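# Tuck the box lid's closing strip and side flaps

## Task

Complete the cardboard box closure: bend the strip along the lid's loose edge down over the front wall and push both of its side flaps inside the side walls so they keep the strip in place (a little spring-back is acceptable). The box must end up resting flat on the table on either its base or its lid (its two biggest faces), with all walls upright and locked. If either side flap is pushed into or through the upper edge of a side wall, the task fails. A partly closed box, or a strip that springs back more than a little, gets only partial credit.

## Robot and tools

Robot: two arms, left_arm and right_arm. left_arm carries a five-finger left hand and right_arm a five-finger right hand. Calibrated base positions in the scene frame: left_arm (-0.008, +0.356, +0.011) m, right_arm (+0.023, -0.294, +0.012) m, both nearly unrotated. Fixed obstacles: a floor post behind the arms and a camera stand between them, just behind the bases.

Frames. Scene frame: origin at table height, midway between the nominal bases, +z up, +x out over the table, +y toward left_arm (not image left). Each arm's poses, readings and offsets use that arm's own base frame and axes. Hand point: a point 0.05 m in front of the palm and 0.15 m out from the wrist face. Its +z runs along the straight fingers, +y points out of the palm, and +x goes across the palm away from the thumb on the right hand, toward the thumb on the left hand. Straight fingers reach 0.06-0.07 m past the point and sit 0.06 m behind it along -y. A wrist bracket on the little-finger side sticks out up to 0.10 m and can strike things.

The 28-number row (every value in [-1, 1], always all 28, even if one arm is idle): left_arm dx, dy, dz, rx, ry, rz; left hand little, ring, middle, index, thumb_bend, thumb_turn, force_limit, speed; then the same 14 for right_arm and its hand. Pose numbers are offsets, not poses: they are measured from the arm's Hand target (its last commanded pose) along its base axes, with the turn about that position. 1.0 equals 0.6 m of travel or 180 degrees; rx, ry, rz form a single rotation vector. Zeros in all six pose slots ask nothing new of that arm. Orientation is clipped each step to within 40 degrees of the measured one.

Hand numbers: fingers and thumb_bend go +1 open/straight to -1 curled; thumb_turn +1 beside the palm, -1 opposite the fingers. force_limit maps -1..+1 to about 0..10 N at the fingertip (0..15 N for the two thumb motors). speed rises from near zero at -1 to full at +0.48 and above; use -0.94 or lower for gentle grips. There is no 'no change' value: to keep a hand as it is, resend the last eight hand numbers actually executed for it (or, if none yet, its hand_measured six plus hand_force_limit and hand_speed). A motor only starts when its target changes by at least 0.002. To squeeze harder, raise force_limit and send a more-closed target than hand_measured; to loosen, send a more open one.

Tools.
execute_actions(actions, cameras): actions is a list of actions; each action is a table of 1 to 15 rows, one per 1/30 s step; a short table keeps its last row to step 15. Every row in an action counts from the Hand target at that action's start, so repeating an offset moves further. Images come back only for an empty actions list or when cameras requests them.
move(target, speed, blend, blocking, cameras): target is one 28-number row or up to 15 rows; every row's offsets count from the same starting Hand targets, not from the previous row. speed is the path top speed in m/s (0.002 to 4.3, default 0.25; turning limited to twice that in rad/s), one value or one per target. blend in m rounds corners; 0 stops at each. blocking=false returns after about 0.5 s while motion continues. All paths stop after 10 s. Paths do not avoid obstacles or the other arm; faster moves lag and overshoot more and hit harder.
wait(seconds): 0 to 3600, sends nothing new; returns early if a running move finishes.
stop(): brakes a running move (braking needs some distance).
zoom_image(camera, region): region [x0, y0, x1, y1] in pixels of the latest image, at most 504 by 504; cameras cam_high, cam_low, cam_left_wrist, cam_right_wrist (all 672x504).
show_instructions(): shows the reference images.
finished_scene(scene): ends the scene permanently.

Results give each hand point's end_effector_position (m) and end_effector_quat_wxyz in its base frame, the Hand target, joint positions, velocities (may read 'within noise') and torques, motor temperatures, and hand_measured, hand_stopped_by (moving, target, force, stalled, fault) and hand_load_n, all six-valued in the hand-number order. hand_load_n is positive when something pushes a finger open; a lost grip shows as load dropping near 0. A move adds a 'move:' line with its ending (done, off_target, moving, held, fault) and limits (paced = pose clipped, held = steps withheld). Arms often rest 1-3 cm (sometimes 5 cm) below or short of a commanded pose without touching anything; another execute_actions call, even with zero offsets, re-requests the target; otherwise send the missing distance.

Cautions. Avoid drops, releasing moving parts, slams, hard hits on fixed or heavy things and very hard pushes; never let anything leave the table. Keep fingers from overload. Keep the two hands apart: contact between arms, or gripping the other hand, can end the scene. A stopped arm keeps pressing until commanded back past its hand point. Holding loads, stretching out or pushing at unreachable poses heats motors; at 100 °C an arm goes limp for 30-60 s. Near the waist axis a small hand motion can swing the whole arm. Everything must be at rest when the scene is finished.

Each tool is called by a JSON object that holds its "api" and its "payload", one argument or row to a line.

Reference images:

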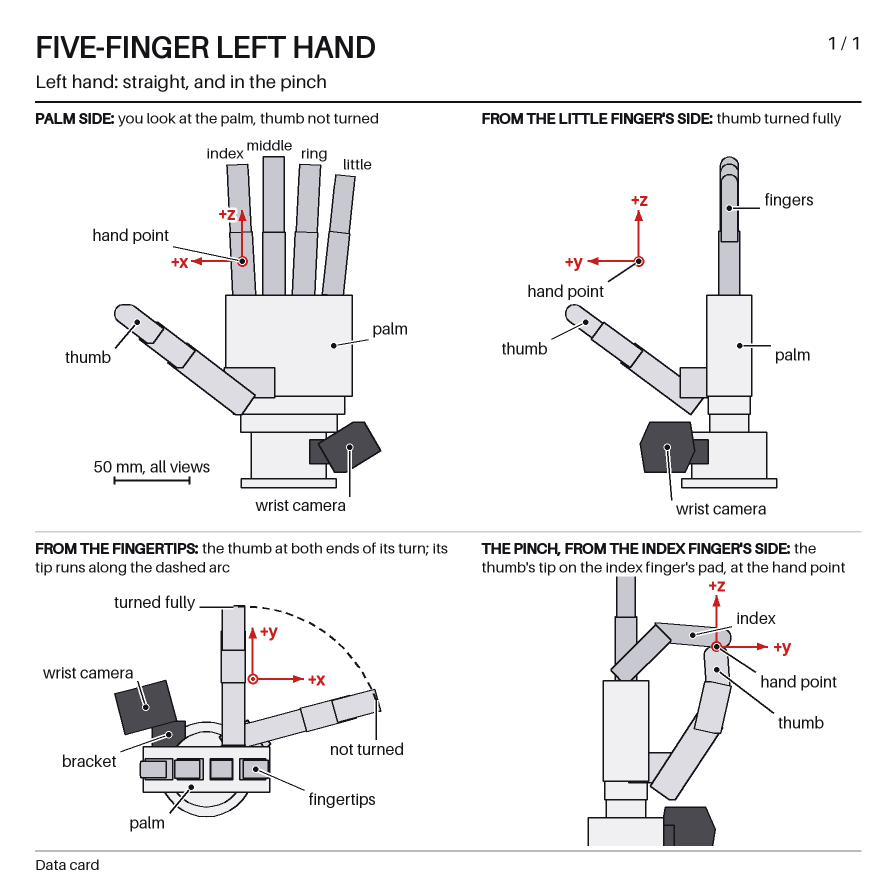

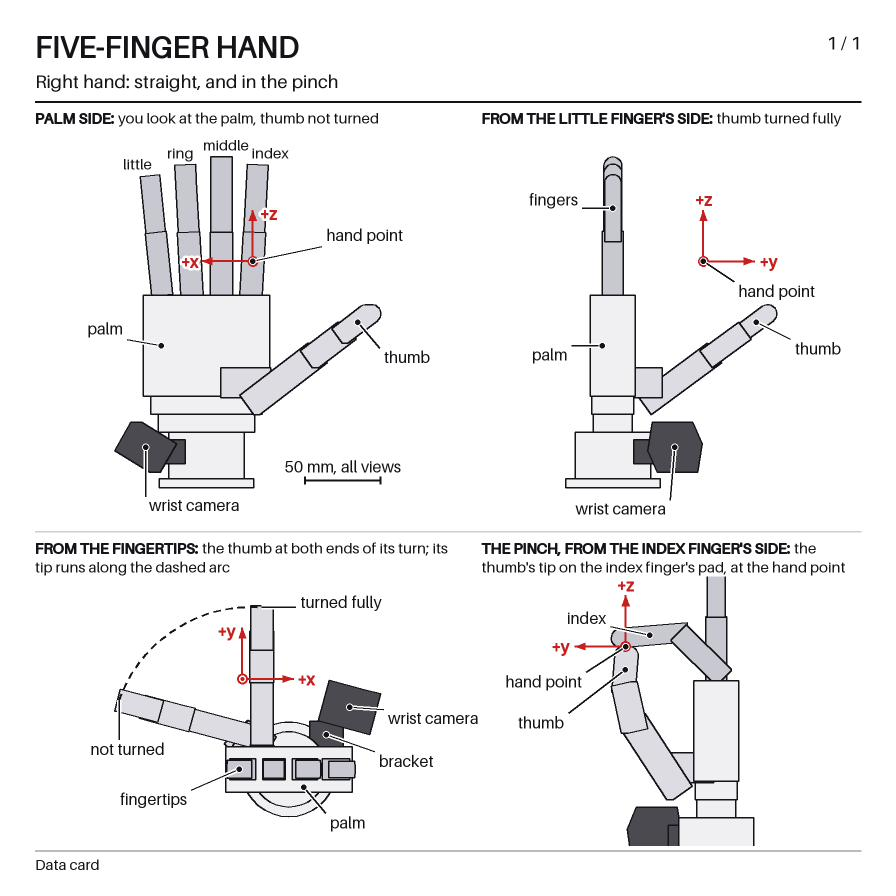

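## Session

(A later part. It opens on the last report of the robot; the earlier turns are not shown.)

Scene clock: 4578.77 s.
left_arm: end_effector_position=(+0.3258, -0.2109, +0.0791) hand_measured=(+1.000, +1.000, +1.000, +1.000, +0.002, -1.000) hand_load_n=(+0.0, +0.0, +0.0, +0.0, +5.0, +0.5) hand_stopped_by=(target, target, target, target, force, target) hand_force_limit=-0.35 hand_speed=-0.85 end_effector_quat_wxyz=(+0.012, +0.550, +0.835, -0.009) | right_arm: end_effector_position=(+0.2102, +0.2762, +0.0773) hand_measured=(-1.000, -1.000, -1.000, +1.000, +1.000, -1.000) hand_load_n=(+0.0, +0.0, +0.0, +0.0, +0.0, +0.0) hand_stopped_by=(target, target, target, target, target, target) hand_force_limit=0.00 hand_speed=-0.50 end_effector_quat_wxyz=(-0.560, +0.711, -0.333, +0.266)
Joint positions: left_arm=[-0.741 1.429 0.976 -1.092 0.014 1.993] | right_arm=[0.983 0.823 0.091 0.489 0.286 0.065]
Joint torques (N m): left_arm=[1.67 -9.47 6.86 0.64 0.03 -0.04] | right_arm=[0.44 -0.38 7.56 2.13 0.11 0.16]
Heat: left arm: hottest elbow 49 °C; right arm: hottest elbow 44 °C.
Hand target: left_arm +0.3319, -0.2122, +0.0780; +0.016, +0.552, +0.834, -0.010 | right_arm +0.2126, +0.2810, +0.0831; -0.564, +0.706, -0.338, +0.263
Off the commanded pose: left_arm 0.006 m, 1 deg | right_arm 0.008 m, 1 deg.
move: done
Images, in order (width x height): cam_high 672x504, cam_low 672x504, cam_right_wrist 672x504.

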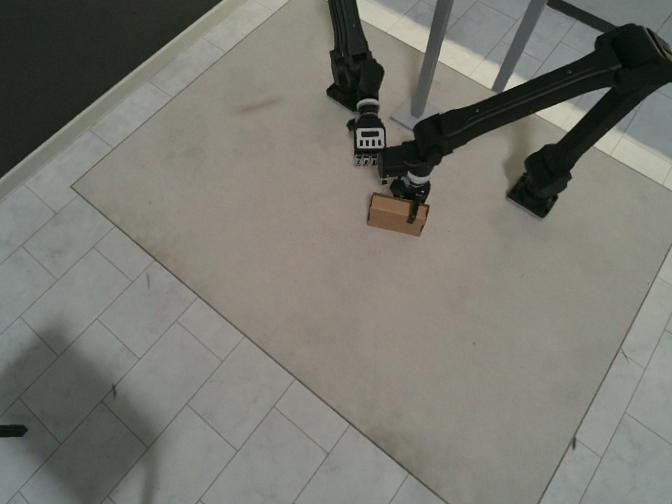

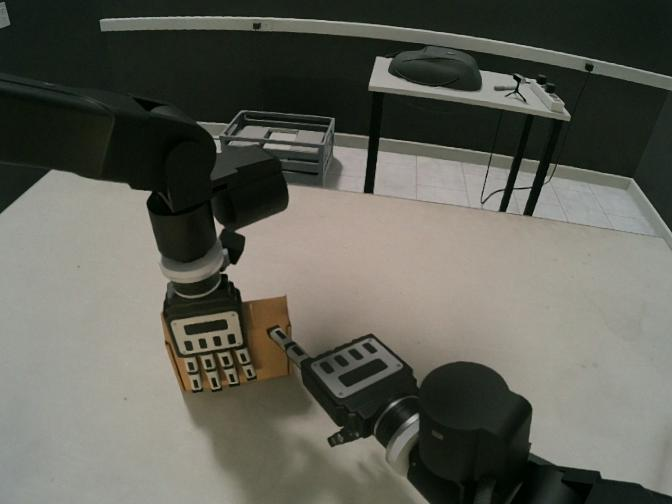

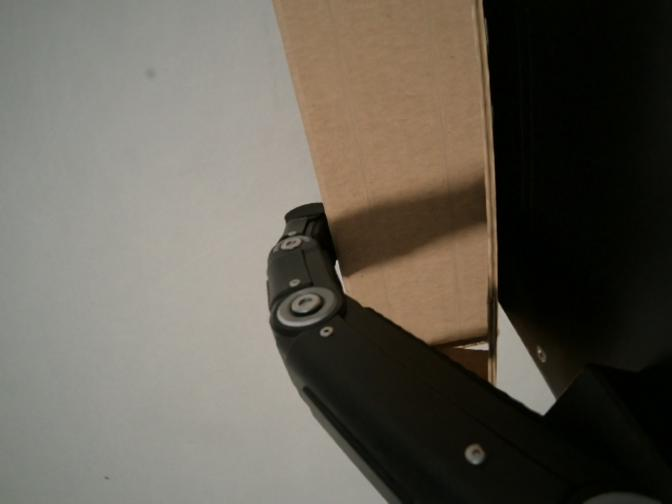

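{"api": "move", "payload": {
  "target": [
    [0,0,0, 0,0,0, 1,1,1,1,-0.35,-1,-0.35,-0.85, 0.0493,0.0227,0.0017,0,0,0, -1,-1,-1,1,1,-1,0,-0.5],
    [0,0,0, 0,0,0, 1,1,1,1,-0.35,-1,-0.35,-0.85, 0.0678,0.0317,0.0028,0,0,0, -1,-1,-1,1,1,-1,0,-0.5]
  ],
  "speed": 0.04,
  "cameras": ["cam_low","cam_high","cam_right_wrist"]
}}

{"api": "zoom_image", "payload": {
  "camera": "cam_high",
  "region": [340, 165, 440, 255]
}}

{"api": "zoom_image", "payload": {
  "camera": "cam_low",
  "region": [160, 260, 360, 420]
}}

Scene clock: 4594.37 s.
left_arm: end_effector_position=(+0.3268, -0.2094, +0.0791) hand_measured=(+1.000, +1.000, +1.000, +1.000, +0.002, -1.000) hand_load_n=(+0.0, +0.0, +0.0, +0.0, +5.5, +2.0) hand_stopped_by=(target, target, target, target, force, target) hand_force_limit=-0.35 hand_speed=-0.85 end_effector_quat_wxyz=(+0.012, +0.548, +0.836, -0.008) | right_arm: end_effector_position=(+0.2399, +0.2895, +0.0673) hand_measured=(-1.000, -1.000, -1.000, +1.000, +1.000, -1.000) hand_load_n=(+0.0, +0.0, +0.5, +0.0, +0.0, +0.0) hand_stopped_by=(target, target, target, target, target, target) hand_force_limit=0.00 hand_speed=-0.50 end_effector_quat_wxyz=(-0.549, +0.719, -0.343, +0.254)
Joint positions: left_arm=[-0.737 1.429 0.976 -1.092 0.013 1.993] | right_arm=[0.885 1.031 0.157 0.597 0.186 0.064]
Joint torques (N m): left_arm=[1.26 -9.47 6.87 0.62 0.08 -0.04] | right_arm=[-0.32 -1.73 8.12 3.17 -0.14 -0.07]
Heat: left arm: hottest elbow 49 °C; right arm: hottest elbow 46 °C.
Hand target: left_arm +0.3318, -0.2122, +0.0780; +0.016, +0.552, +0.834, -0.010 | right_arm +0.2532, +0.3001, +0.0848; -0.564, +0.706, -0.338, +0.263
Off the commanded pose: left_arm 0.006 m, 1 deg | right_arm 0.024 m, 3 deg.
move: off_target (right_arm)
Images, in order (width x height): cam_high 672x504, cam_low 672x504, cam_right_wrist 672x504.

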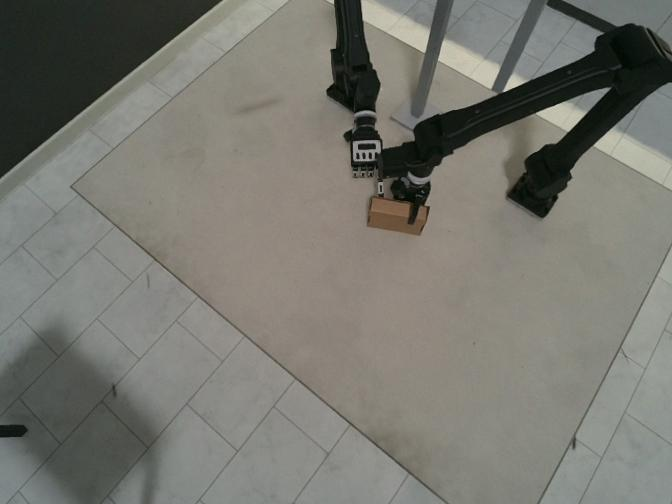

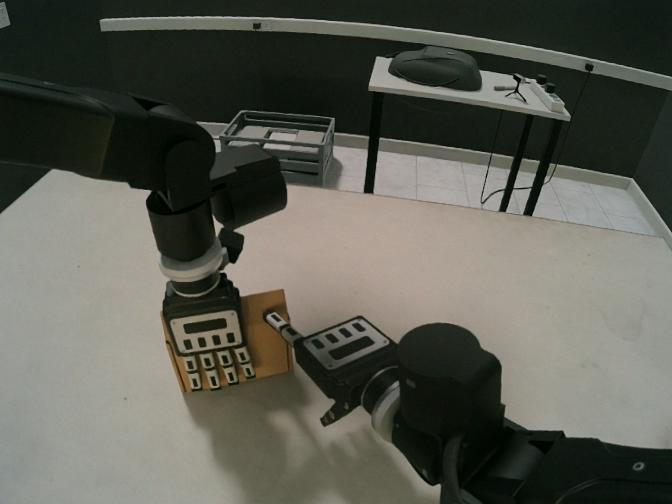

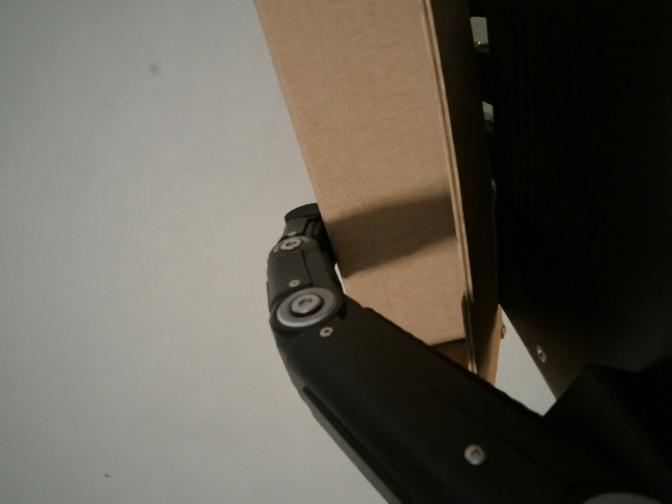

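Scaled by 5.040 from the camera's image (finer frame: 960x720).

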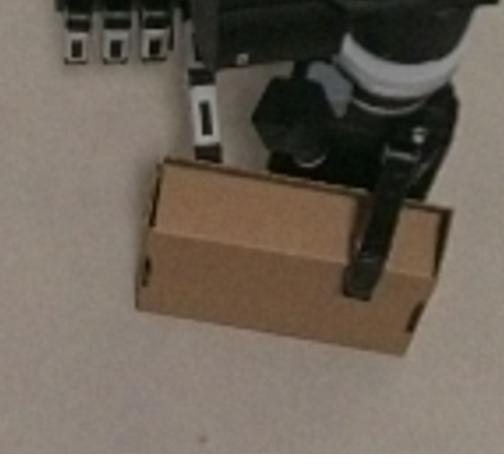

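Scaled by 2.520 from the camera's image (finer frame: 960x720).

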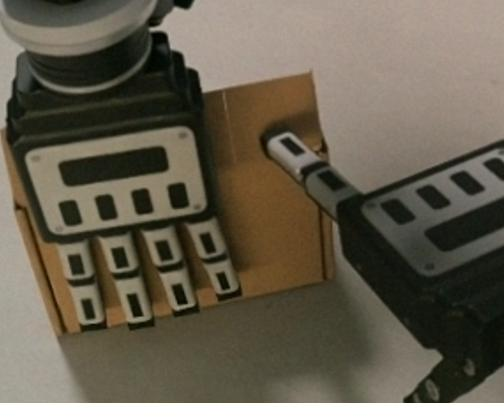

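{"api": "move", "payload": {
  "target": [
    [0,0,0, 0,0,0, 1,1,1,1,-0.35,-1,-0.35,-0.85, -0.0153,-0.0067,0.0,0,0,0, -1,-1,-1,1,1,-1,0,-0.5],
    [0,0,0, 0,0,0, 1,1,1,1,-0.35,-1,-0.35,-0.85, -0.0153,-0.0067,0.0267,0,0,0, -1,-1,-1,1,1,-1,0,-0.5]
  ],
  "speed": 0.04,
  "cameras": ["cam_low","cam_high","cam_right_wrist"]
}}

{"api": "zoom_image", "payload": {
  "camera": "cam_high",
  "region": [340, 165, 440, 255]
}}

{"api": "zoom_image", "payload": {
  "camera": "cam_low",
  "region": [160, 260, 360, 420]
}}

Scene clock: 4612.43 s.
left_arm: end_effector_position=(+0.3268, -0.2094, +0.0791) hand_measured=(+1.000, +1.000, +1.000, +1.000, +0.002, -1.000) hand_load_n=(+0.0, +0.0, +0.0, +0.0, +3.0, +0.0) hand_stopped_by=(target, target, target, target, force, target) hand_force_limit=-0.35 hand_speed=-0.85 end_effector_quat_wxyz=(+0.012, +0.548, +0.836, -0.008) | right_arm: end_effector_position=(+0.2382, +0.2859, +0.0858) hand_measured=(-1.000, -1.000, -1.000, +1.000, +1.000, -1.000) hand_load_n=(+0.0, +0.0, +0.0, +0.0, +0.0, +0.0) hand_stopped_by=(target, target, target, target, target, target) hand_force_limit=0.00 hand_speed=-0.50 end_effector_quat_wxyz=(-0.556, +0.711, -0.344, +0.260)
Joint positions: left_arm=[-0.737 1.429 0.976 -1.092 0.013 1.993] | right_arm=[0.89 0.921 0.163 0.504 0.201 0.064]
Joint torques (N m): left_arm=[1.32 -9.47 6.89 0.62 0.08 -0.04] | right_arm=[0.85 -2.08 8.76 1.66 0.09 -0.01]
Heat: left arm: hottest elbow 48 °C; right arm: hottest elbow 46 °C.
Hand target: left_arm +0.3318, -0.2122, +0.0780; +0.016, +0.552, +0.834, -0.010 | right_arm +0.2441, +0.2960, +0.1007; -0.564, +0.706, -0.338, +0.263
Off the commanded pose: left_arm 0.006 m, 1 deg | right_arm 0.019 m, 1 deg.
move: off_target (right_arm)
Images, in order (width x height): cam_high 672x504, cam_low 672x504, cam_right_wrist 672x504.

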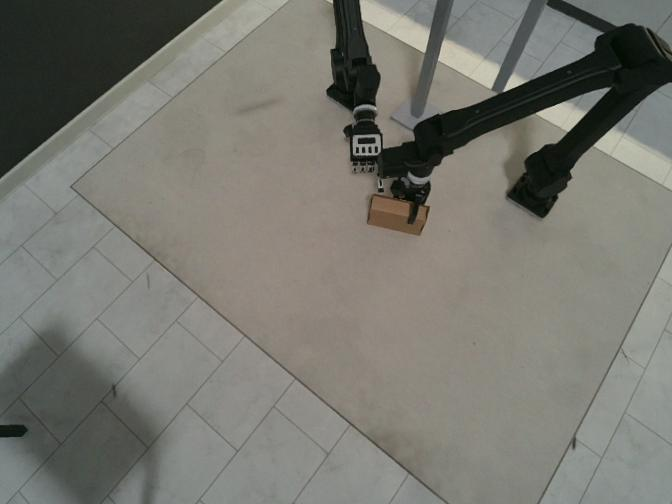

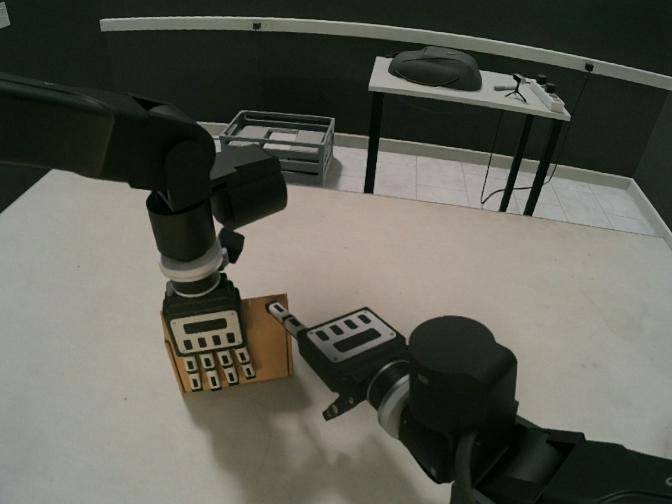

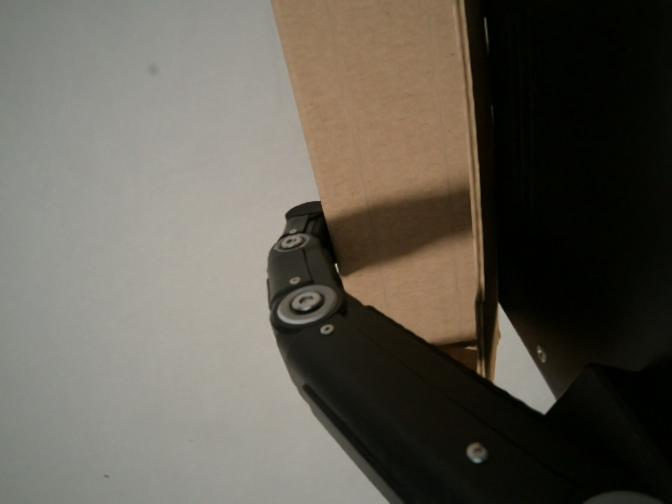

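Scaled by 5.040 from the camera's image (finer frame: 960x720).

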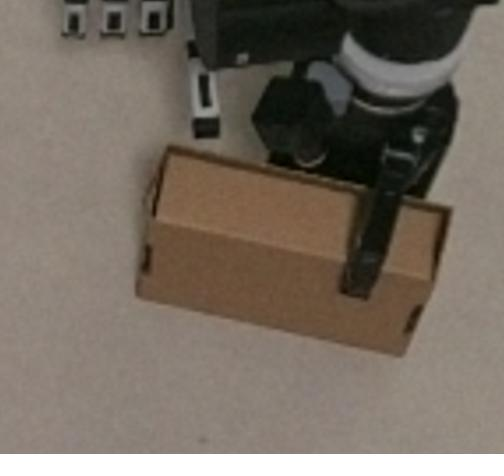

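Scaled by 2.520 from the camera's image (finer frame: 960x720).

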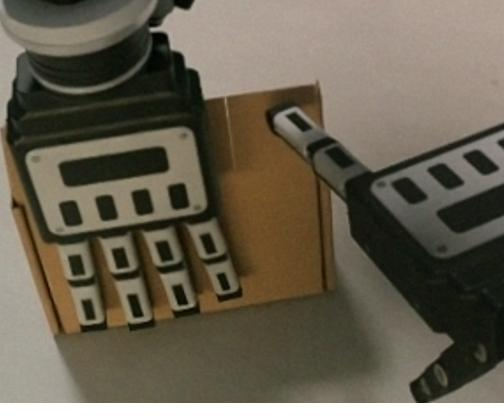

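{"api": "zoom_image", "payload": {
  "camera": "cam_high",
  "region": [362, 185, 402, 235]
}}

{"api": "zoom_image", "payload": {
  "camera": "cam_low",
  "region": [250, 280, 310, 350]
}}

{"api": "zoom_image", "payload": {
  "camera": "cam_high",
  "region": [405, 190, 440, 240]
}}

Scaled by 10.080 from the camera's image (finer frame: 960x720).

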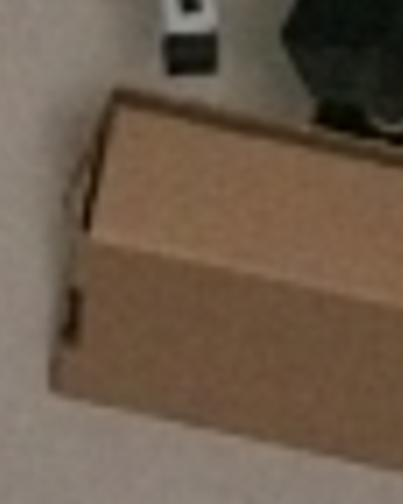

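Scaled by 7.200 from the camera's image (finer frame: 960x720).

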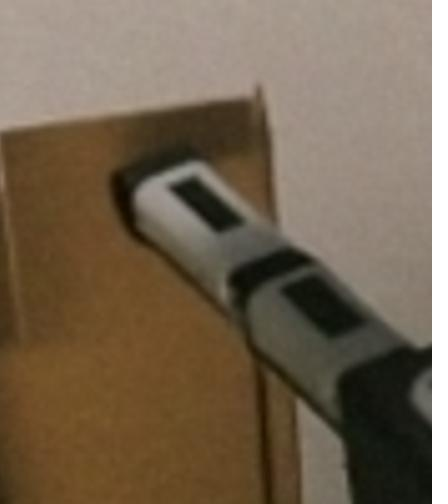

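Scaled by 10.080 from the camera's image (finer frame: 960x720).

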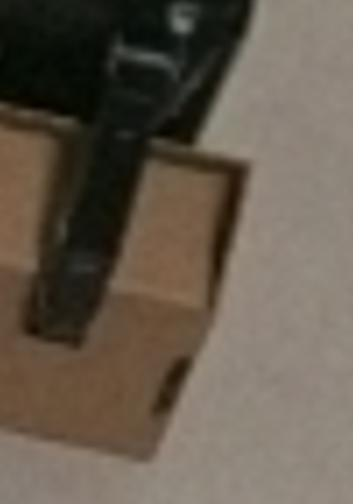

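{"api": "move", "payload": {
  "target": [
    [0,0,0, 0,0,0, 1,1,1,1,-0.35,-1,-0.35,-0.85, -0.0612,-0.0267,-0.0167,0,0,0, -1,-1,-1,1,1,-1,0,-0.5],
    [0,0,0, 0,0,0, 1,1,1,1,-0.35,-1,-0.35,-0.85, 0.0132,-0.1967,-0.0295,0,0,0.1333, -1,-1,-1,1,1,-1,0,-0.5],
    [0,0,0, 0,0,0, 1,1,1,1,-0.35,-1,-0.35,-0.85, 0.1698,-0.1133,-0.0345,0,0,0.2667, -1,-1,-1,1,1,-1,0,-0.5]
  ],
  "speed": 0.12,
  "blend": [0.01,0.01,0]
}}

{"api": "move", "payload": {
  "target": [
    [0,0,0, 0,0,0, 1,1,1,1,1,-1,-0.35,-0.4, 0,0,0,0,0,0, -1,-1,-1,1,1,-1,0,-0.5],
    [-0.0093,-0.0038,0, 0,0,0, 1,1,1,1,1,-1,-0.35,-0.4, 0,0,0,0,0,0, -1,-1,-1,1,1,-1,0,-0.5],
    [0.004,-0.0158,0.0933, 0,0,0, 1,1,1,1,1,-1,-0.35,-0.4, 0,0,0,0,0,0, -1,-1,-1,1,1,-1,0,-0.5]
  ],
  "speed": 0.06,
  "cameras": ["cam_low","cam_high","cam_right_wrist"]
}}

{"api": "zoom_image", "payload": {
  "camera": "cam_high",
  "region": [340, 165, 440, 255]
}}

{"api": "zoom_image", "payload": {
  "camera": "cam_low",
  "region": [160, 260, 360, 420]
}}

Scene clock: 4660.73 s.
left_arm: end_effector_position=(+0.3268, -0.2094, +0.0791) hand_measured=(+1.000, +1.000, +1.000, +1.000, +0.002, -1.000) hand_load_n=(+0.0, +0.0, +0.0, +0.0, +3.0, +0.0) hand_stopped_by=(target, target, target, target, force, target) hand_force_limit=-0.35 hand_speed=-0.85 end_effector_quat_wxyz=(+0.012, +0.548, +0.836, -0.008) | right_arm: end_effector_position=(+0.3372, +0.2237, +0.0749) hand_measured=(-1.000, -1.000, -1.000, +1.000, +1.000, -1.000) hand_load_n=(+0.0, +0.0, +0.0, -0.5, +0.0, +0.0) hand_stopped_by=(target, target, target, target, target, target) hand_force_limit=0.00 hand_speed=-0.50 end_effector_quat_wxyz=(-0.621, +0.783, -0.032, +0.008)
Joint positions: left_arm=[-0.737 1.429 0.976 -1.092 0.013 1.993] | right_arm=[0.13 1.482 0.666 -0.09 -1.277 -0.857]
Joint torques (N m): left_arm=[1.32 -9.41 6.87 0.62 0.08 -0.04] | right_arm=[0.97 -7.71 7.47 0.87 -0.79 -0.05]
Heat: left arm: hottest elbow 48 °C; right arm: hottest elbow 48 °C.
Hand target: left_arm +0.3318, -0.2122, +0.0780; +0.016, +0.552, +0.834, -0.010 | right_arm +0.3462, +0.2280, +0.0802; -0.622, +0.782, -0.021, +0.011
Off the commanded pose: left_arm 0.006 m, 1 deg | right_arm 0.011 m, 1 deg.
move: off_target (right_arm)

Scene clock: 4663.87 s.
left_arm: end_effector_position=(+0.3233, -0.2062, +0.1117) hand_measured=(+1.000, +1.000, +1.000, +1.000, +1.000, -1.000) hand_load_n=(+0.0, +0.0, +0.0, +0.0, +0.0, +0.0) hand_stopped_by=(target, target, target, target, target, target) hand_force_limit=-0.35 hand_speed=-0.40 end_effector_quat_wxyz=(-0.010, +0.548, +0.836, -0.005) | right_arm: end_effector_position=(+0.3372, +0.2236, +0.0748) hand_measured=(-1.000, -1.000, -1.000, +1.000, +1.000, -1.000) hand_load_n=(+0.0, +0.0, +0.0, +0.0, +0.0, +0.0) hand_stopped_by=(target, target, target, target, target, target) hand_force_limit=0.00 hand_speed=-0.50 end_effector_quat_wxyz=(-0.621, +0.783, -0.032, +0.008)
Joint positions: left_arm=[-0.737 1.411 1.051 -1.228 0.013 1.994] | right_arm=[0.13 1.482 0.666 -0.091 -1.277 -0.858]
Joint torques (N m): left_arm=[0.15 -11.28 10.14 -0.16 0.06 -0.19] | right_arm=[0.91 -7.71 7.47 0.87 -0.79 -0.07]
Heat: left arm: hottest elbow 48 °C; right arm: hottest elbow 48 °C.
Hand target: left_arm +0.3344, -0.2218, +0.1341; +0.016, +0.552, +0.834, -0.010 | right_arm +0.3461, +0.2280, +0.0802; -0.622, +0.782, -0.021, +0.011
Off the commanded pose: left_arm 0.029 m, 3 deg | right_arm 0.011 m, 1 deg.
move: off_target (left_arm)
Images, in order (width x height): cam_high 672x504, cam_low 672x504, cam_right_wrist 672x504.

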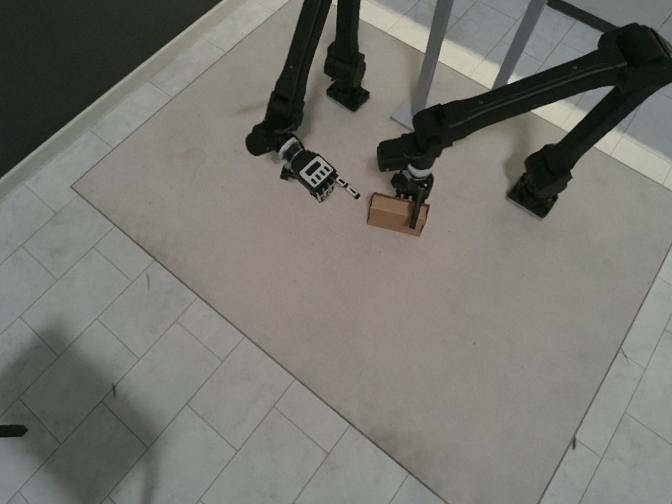

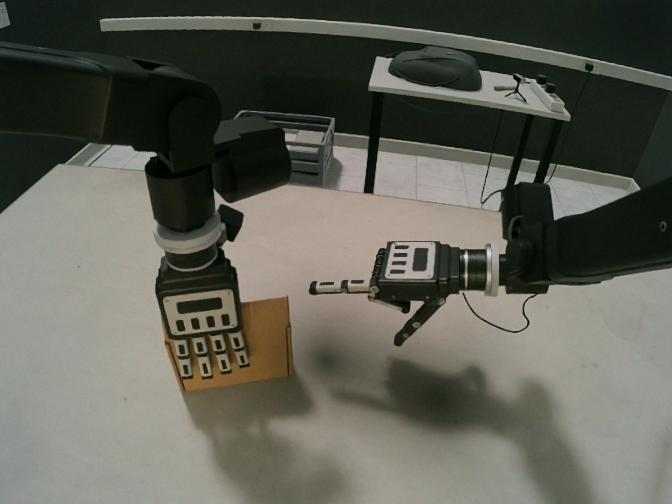

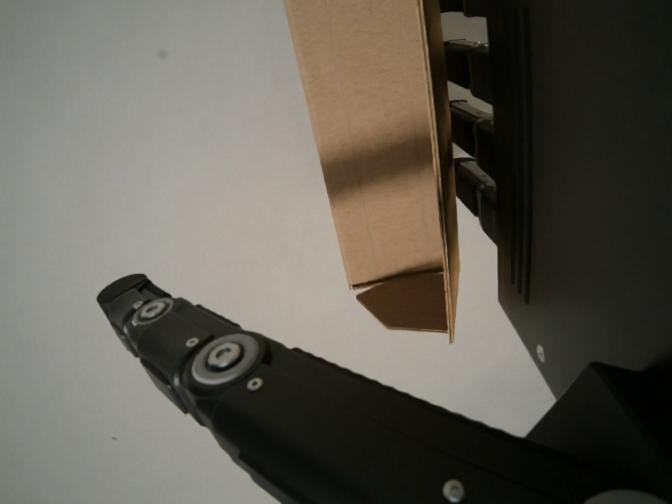

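Scaled by 5.040 from the camera's image (finer frame: 960x720).

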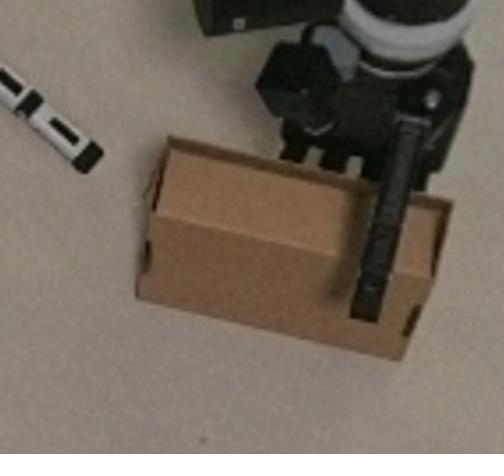

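Scaled by 2.520 from the camera's image (finer frame: 960x720).

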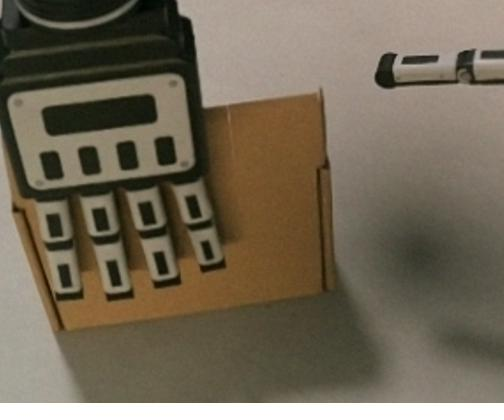

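{"api": "move", "payload": {
  "target": [0.0185,0.0076,0.0067, 0,0,0, 1,1,1,1,-0.3,-1,-0.35,-0.5, 0,0,0,0,0,0, -1,-1,-1,1,1,-1,0,-0.5],
  "speed": 0.04
}}

{"api": "move", "payload": {
  "target": [0,0,0, 0,0,0, 1,1,1,1,-0.95,-1,-0.3,-0.8, 0,0,0,0,0,0, -1,-1,-1,1,1,-1,0,-0.5],
  "speed": 0.04
}}

{"api": "wait", "payload": {
  "seconds": 2,
  "cameras": ["cam_low","cam_high","cam_right_wrist"]
}}

{"api": "zoom_image", "payload": {
  "camera": "cam_high",
  "region": [340, 165, 440, 255]
}}

{"api": "zoom_image", "payload": {
  "camera": "cam_low",
  "region": [160, 260, 360, 420]
}}

Scene clock: 4673.00 s.
left_arm: end_effector_position=(+0.3290, -0.2081, +0.1187) hand_measured=(+1.000, +1.000, +1.000, +1.000, -0.300, -1.000) hand_load_n=(+0.0, +0.0, +0.0, +0.0, +0.0, +0.0) hand_stopped_by=(target, target, target, target, target, target) hand_force_limit=-0.35 hand_speed=-0.50 end_effector_quat_wxyz=(-0.005, +0.551, +0.835, -0.006) | right_arm: end_effector_position=(+0.3372, +0.2236, +0.0748) hand_measured=(-1.000, -1.000, -1.000, +1.000, +1.000, -1.000) hand_load_n=(+0.0, +0.0, +0.0, +0.0, +0.0, +0.0) hand_stopped_by=(target, target, target, target, target, target) hand_force_limit=0.00 hand_speed=-0.50 end_effector_quat_wxyz=(-0.621, +0.783, -0.032, +0.008)
Joint positions: left_arm=[-0.731 1.411 1.071 -1.239 0.013 2.007] | right_arm=[0.13 1.482 0.666 -0.091 -1.277 -0.858]
Joint torques (N m): left_arm=[1.9 -10.46 10.32 -0.17 0.06 -0.04] | right_arm=[0.97 -7.77 7.49 0.87 -0.79 -0.06]
Heat: left arm: hottest elbow 49 °C; right arm: hottest elbow 48 °C.
Hand target: left_arm +0.3455, -0.2172, +0.1381; +0.016, +0.552, +0.834, -0.010 | right_arm +0.3461, +0.2280, +0.0802; -0.622, +0.782, -0.021, +0.011
Off the commanded pose: left_arm 0.027 m, 3 deg | right_arm 0.011 m, 1 deg.
move: off_target (left_arm)

Scene clock: 4675.40 s.
left_arm: end_effector_position=(+0.3290, -0.2081, +0.1187) hand_measured=(+1.000, +1.000, +1.000, +1.000, -0.904, -1.000) hand_load_n=(+0.0, +0.0, +0.0, +0.0, +8.0, +0.5) hand_stopped_by=(target, target, target, target, force, target) hand_force_limit=-0.30 hand_speed=-0.80 end_effector_quat_wxyz=(-0.005, +0.551, +0.835, -0.006) | right_arm: end_effector_position=(+0.3372, +0.2236, +0.0748) hand_measured=(-1.000, -1.000, -1.000, +1.000, +1.000, -1.000) hand_load_n=(+0.0, +0.0, +0.0, +0.0, +0.0, +0.0) hand_stopped_by=(target, target, target, target, target, target) hand_force_limit=0.00 hand_speed=-0.50 end_effector_quat_wxyz=(-0.621, +0.783, -0.032, +0.008)
Joint positions: left_arm=[-0.731 1.411 1.071 -1.239 0.013 2.007] | right_arm=[0.13 1.482 0.666 -0.091 -1.277 -0.858]
Joint torques (N m): left_arm=[1.9 -10.46 10.32 -0.17 0.07 -0.04] | right_arm=[0.91 -7.71 7.49 0.85 -0.79 -0.06]
Heat: left arm: hottest elbow 49 °C; right arm: hottest elbow 48 °C.
Hand target: left_arm +0.3455, -0.2172, +0.1381; +0.016, +0.552, +0.834, -0.010 | right_arm +0.3461, +0.2280, +0.0802; -0.622, +0.782, -0.021, +0.011
Off the commanded pose: left_arm 0.027 m, 2 deg | right_arm 0.011 m, 1 deg.
move: done

Scene clock: 4677.40 s.
left_arm: end_effector_position=(+0.3290, -0.2081, +0.1187) hand_measured=(+1.000, +1.000, +1.000, +1.000, -0.904, -1.000) hand_load_n=(+0.0, +0.0, +0.0, +0.0, +8.0, +0.5) hand_stopped_by=(target, target, target, target, force, target) hand_force_limit=-0.30 hand_speed=-0.80 end_effector_quat_wxyz=(-0.005, +0.551, +0.835, -0.006) | right_arm: end_effector_position=(+0.3372, +0.2236, +0.0748) hand_measured=(-1.000, -1.000, -1.000, +1.000, +1.000, -1.000) hand_load_n=(+0.0, +0.0, +0.0, -0.5, +0.0, +0.0) hand_stopped_by=(target, target, target, target, target, target) hand_force_limit=0.00 hand_speed=-0.50 end_effector_quat_wxyz=(-0.621, +0.783, -0.032, +0.008)
Joint positions: left_arm=[-0.731 1.411 1.071 -1.239 0.013 2.007] | right_arm=[0.13 1.482 0.666 -0.091 -1.277 -0.858]
Joint torques (N m): left_arm=[1.9 -10.46 10.3 -0.18 0.07 -0.04] | right_arm=[0.91 -7.71 7.47 0.87 -0.79 -0.07]
Heat: left arm: hottest elbow 49 °C; right arm: hottest elbow 48 °C.
Hand target: left_arm +0.3455, -0.2172, +0.1381; +0.016, +0.552, +0.834, -0.010 | right_arm +0.3461, +0.2280, +0.0802; -0.622, +0.782, -0.021, +0.011
Off the commanded pose: left_arm 0.027 m, 2 deg | right_arm 0.011 m, 1 deg.
wait: 2.00 s; at rest by 0.17 s
Images, in order (width x height): cam_high 672x504, cam_low 672x504, cam_right_wrist 672x504.

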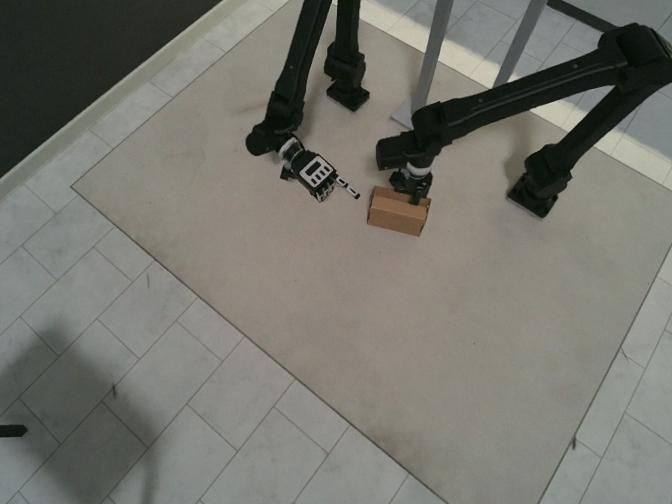

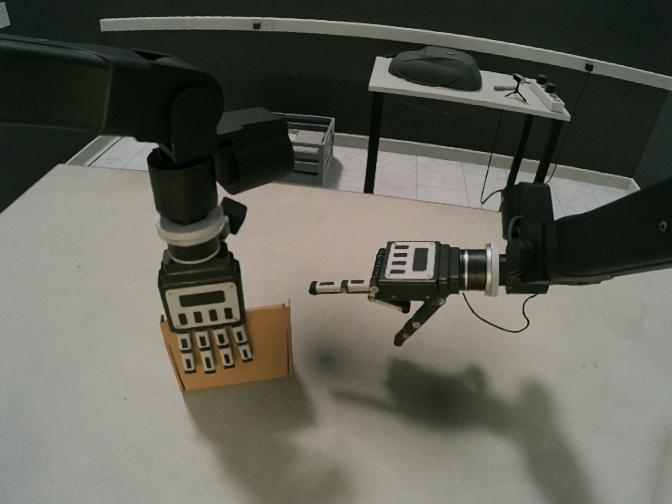

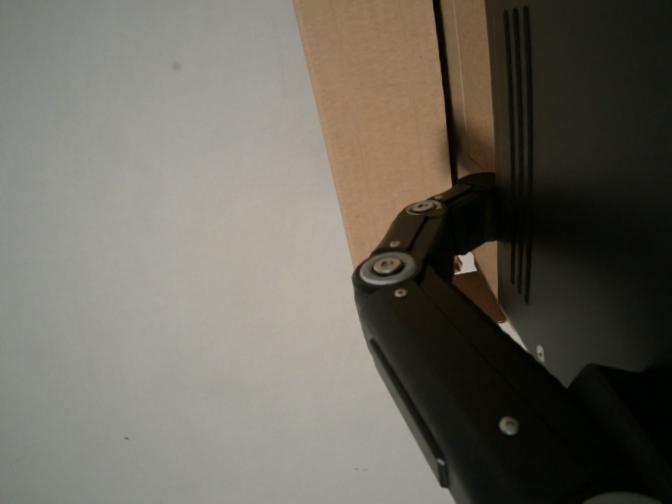

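Scaled by 5.040 from the camera's image (finer frame: 960x720).

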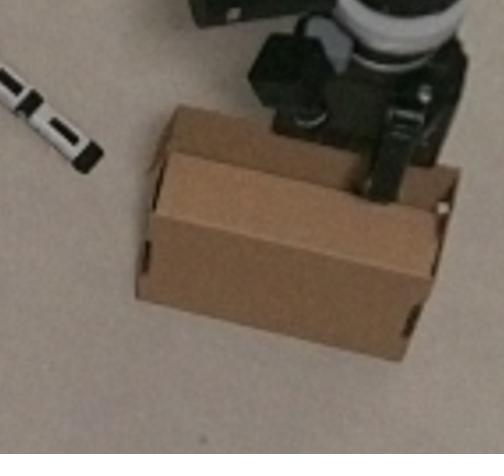

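Scaled by 2.520 from the camera's image (finer frame: 960x720).

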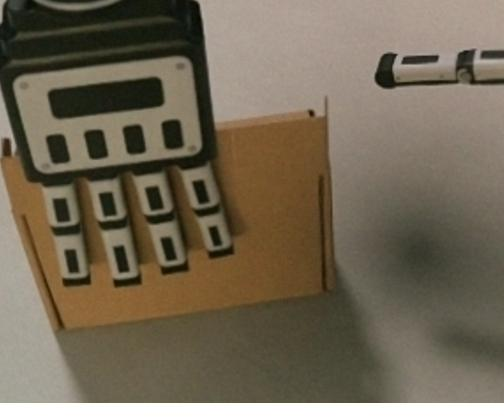

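{"api": "move", "payload": {
  "target": [0,0,0, 0,0,0, 1,1,1,1,-0.95,-1,-0.3,-0.8, -0.0425,0.079,-0.0033,0,0,0, -1,-1,-1,1,1,-1,0,-0.5],
  "speed": 0.05,
  "cameras": ["cam_low","cam_high"]
}}

{"api": "zoom_image", "payload": {
  "camera": "cam_high",
  "region": [340, 165, 440, 255]
}}

{"api": "zoom_image", "payload": {
  "camera": "cam_low",
  "region": [220, 270, 340, 370]
}}

Scene clock: 4693.77 s.
left_arm: end_effector_position=(+0.3285, -0.2079, +0.1187) hand_measured=(+1.000, +1.000, +1.000, +1.000, -0.904, -1.000) hand_load_n=(+0.0, -0.5, +0.0, +0.0, +7.5, +0.5) hand_stopped_by=(target, target, target, target, force, target) hand_force_limit=-0.30 hand_speed=-0.80 end_effector_quat_wxyz=(-0.006, +0.551, +0.834, -0.006) | right_arm: end_effector_position=(+0.3208, +0.2726, +0.0746) hand_measured=(-1.000, -1.000, -1.000, +1.000, +1.000, -1.000) hand_load_n=(+0.0, +0.0, +0.0, +0.0, +0.0, +0.5) hand_stopped_by=(target, target, target, target, target, target) hand_force_limit=0.00 hand_speed=-0.50 end_effector_quat_wxyz=(-0.620, +0.784, -0.025, +0.007)
Joint positions: left_arm=[-0.731 1.411 1.071 -1.241 0.013 2.008] | right_arm=[0.273 1.473 0.605 0.217 -1.18 -0.595]
Joint torques (N m): left_arm=[1.9 -10.52 10.3 -0.12 0.04 -0.06] | right_arm=[0.85 -8.82 5.07 2.39 -0.4 0.17]
Heat: left arm: hottest elbow 49 °C; right arm: hottest elbow 48 °C.
Hand target: left_arm +0.3454, -0.2171, +0.1381; +0.016, +0.552, +0.834, -0.010 | right_arm +0.3205, +0.2754, +0.0781; -0.622, +0.782, -0.021, +0.011
Off the commanded pose: left_arm 0.027 m, 3 deg | right_arm 0.005 m, 1 deg.
move: done
Images, in order (width x height): cam_high 672x504, cam_low 672x504.

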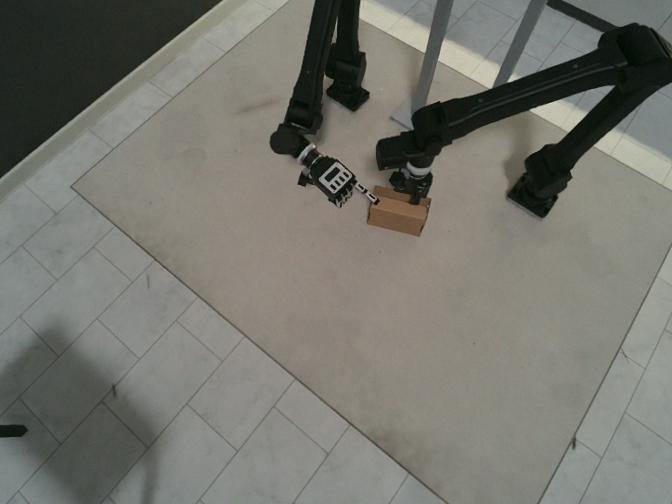

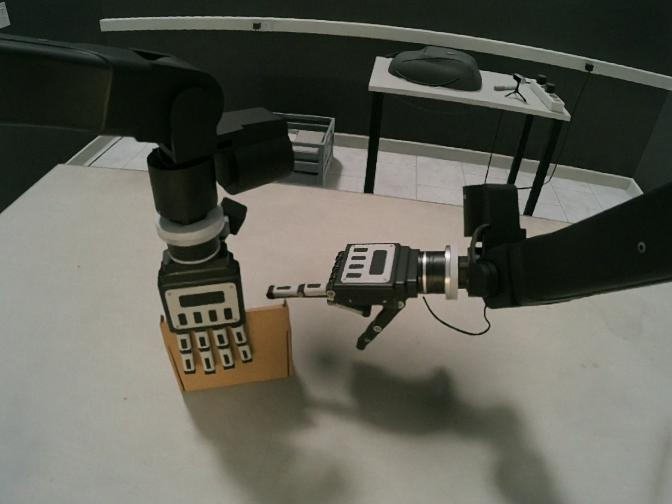

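Scaled by 5.040 from the camera's image (finer frame: 960x720).

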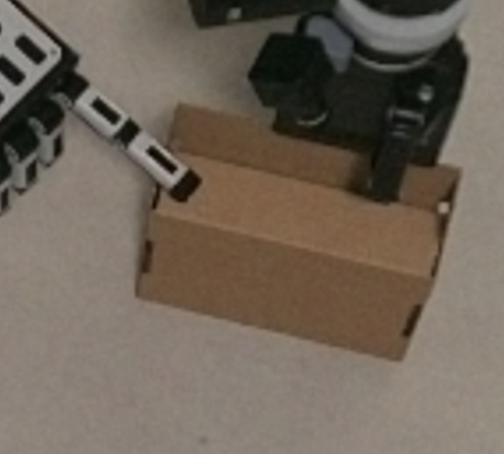

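Scaled by 4.200 from the camera's image (finer frame: 960x720).

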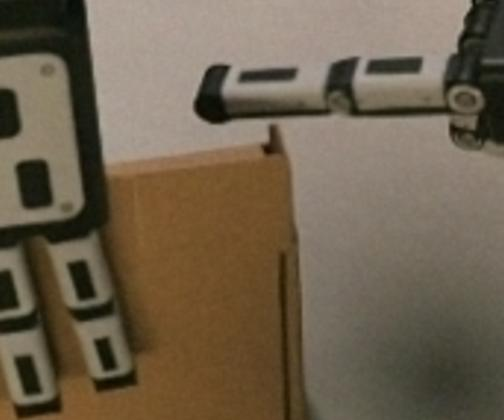

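{"api": "move", "payload": {
  "target": [
    [0,0,0, 0,0,0, 1,1,1,1,-0.95,-1,-0.3,-0.8, 0.03,-0.0687,0,0,0,0, -1,-1,-1,1,1,-1,0,-0.5],
    [0,0,0, 0,0,0, 1,1,1,1,-0.95,-1,-0.3,-0.8, 0.0223,-0.072,-0.0167,0,0,0, -1,-1,-1,1,1,-1,0,-0.5]
  ],
  "speed": 0.06,
  "cameras": ["cam_low","cam_high"]
}}

{"api": "zoom_image", "payload": {
  "camera": "cam_high",
  "region": [340, 165, 440, 255]
}}

{"api": "zoom_image", "payload": {
  "camera": "cam_low",
  "region": [220, 270, 340, 370]
}}

Scene clock: 4707.20 s.
left_arm: end_effector_position=(+0.3283, -0.2081, +0.1186) hand_measured=(+1.000, +1.000, +1.000, +1.000, -0.904, -1.000) hand_load_n=(+0.0, +0.0, +0.5, +0.0, +7.5, +0.5) hand_stopped_by=(target, target, target, target, force, target) hand_force_limit=-0.30 hand_speed=-0.80 end_effector_quat_wxyz=(-0.007, +0.553, +0.833, -0.006) | right_arm: end_effector_position=(+0.3264, +0.2340, +0.0684) hand_measured=(-1.000, -1.000, -1.000, +1.000, +1.000, -1.000) hand_load_n=(+0.0, +0.0, +0.0, +0.0, +0.0, +0.0) hand_stopped_by=(target, target, target, target, target, target) hand_force_limit=0.00 hand_speed=-0.50 end_effector_quat_wxyz=(-0.621, +0.784, -0.026, +0.002)
Joint positions: left_arm=[-0.731 1.411 1.071 -1.242 0.015 2.011] | right_arm=[0.163 1.484 0.637 -0.024 -1.266 -0.818]
Joint torques (N m): left_arm=[1.96 -10.52 10.3 -0.09 -0.02 -0.09] | right_arm=[-0.26 -7.47 5.89 1.87 -0.77 -0.06]
Heat: left arm: hottest elbow 49 °C; right arm: hottest elbow 47 °C.
Hand target: left_arm +0.3454, -0.2172, +0.1381; +0.016, +0.552, +0.834, -0.010 | right_arm +0.3339, +0.2323, +0.0681; -0.622, +0.782, -0.021, +0.011
Off the commanded pose: left_arm 0.028 m, 3 deg | right_arm 0.008 m, 1 deg.
move: done
Images, in order (width x height): cam_high 672x504, cam_low 672x504.

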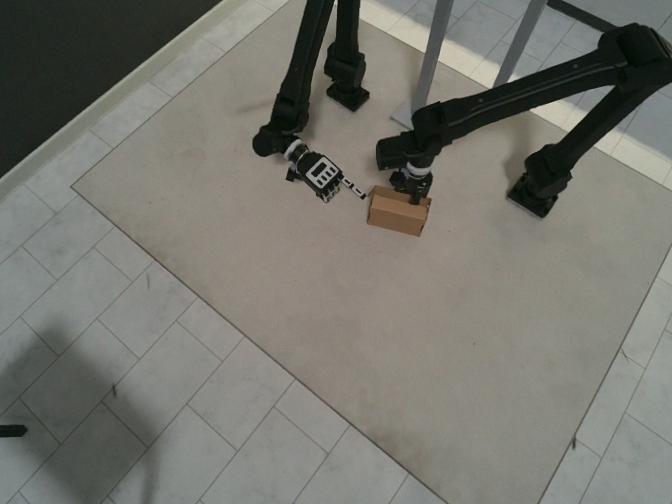

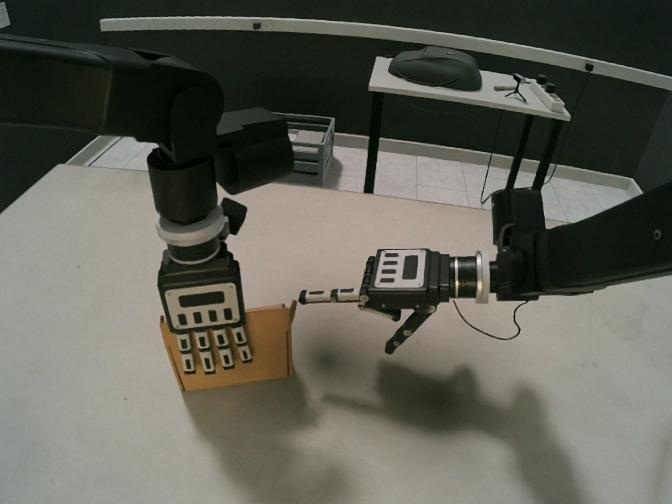

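Scaled by 5.040 from the camera's image (finer frame: 960x720).

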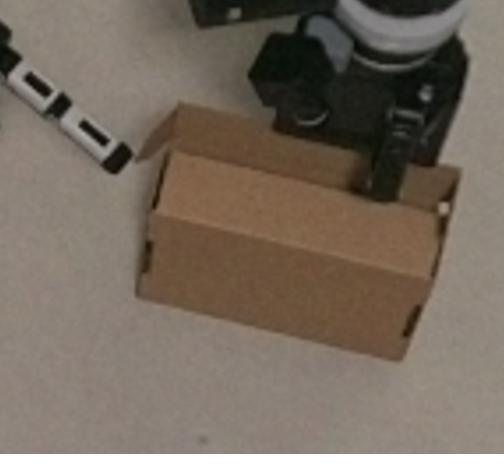

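Scaled by 4.200 from the camera's image (finer frame: 960x720).

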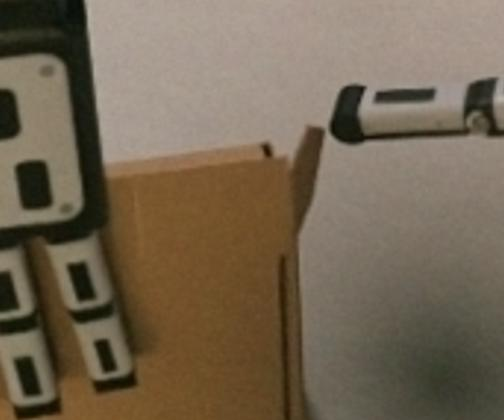

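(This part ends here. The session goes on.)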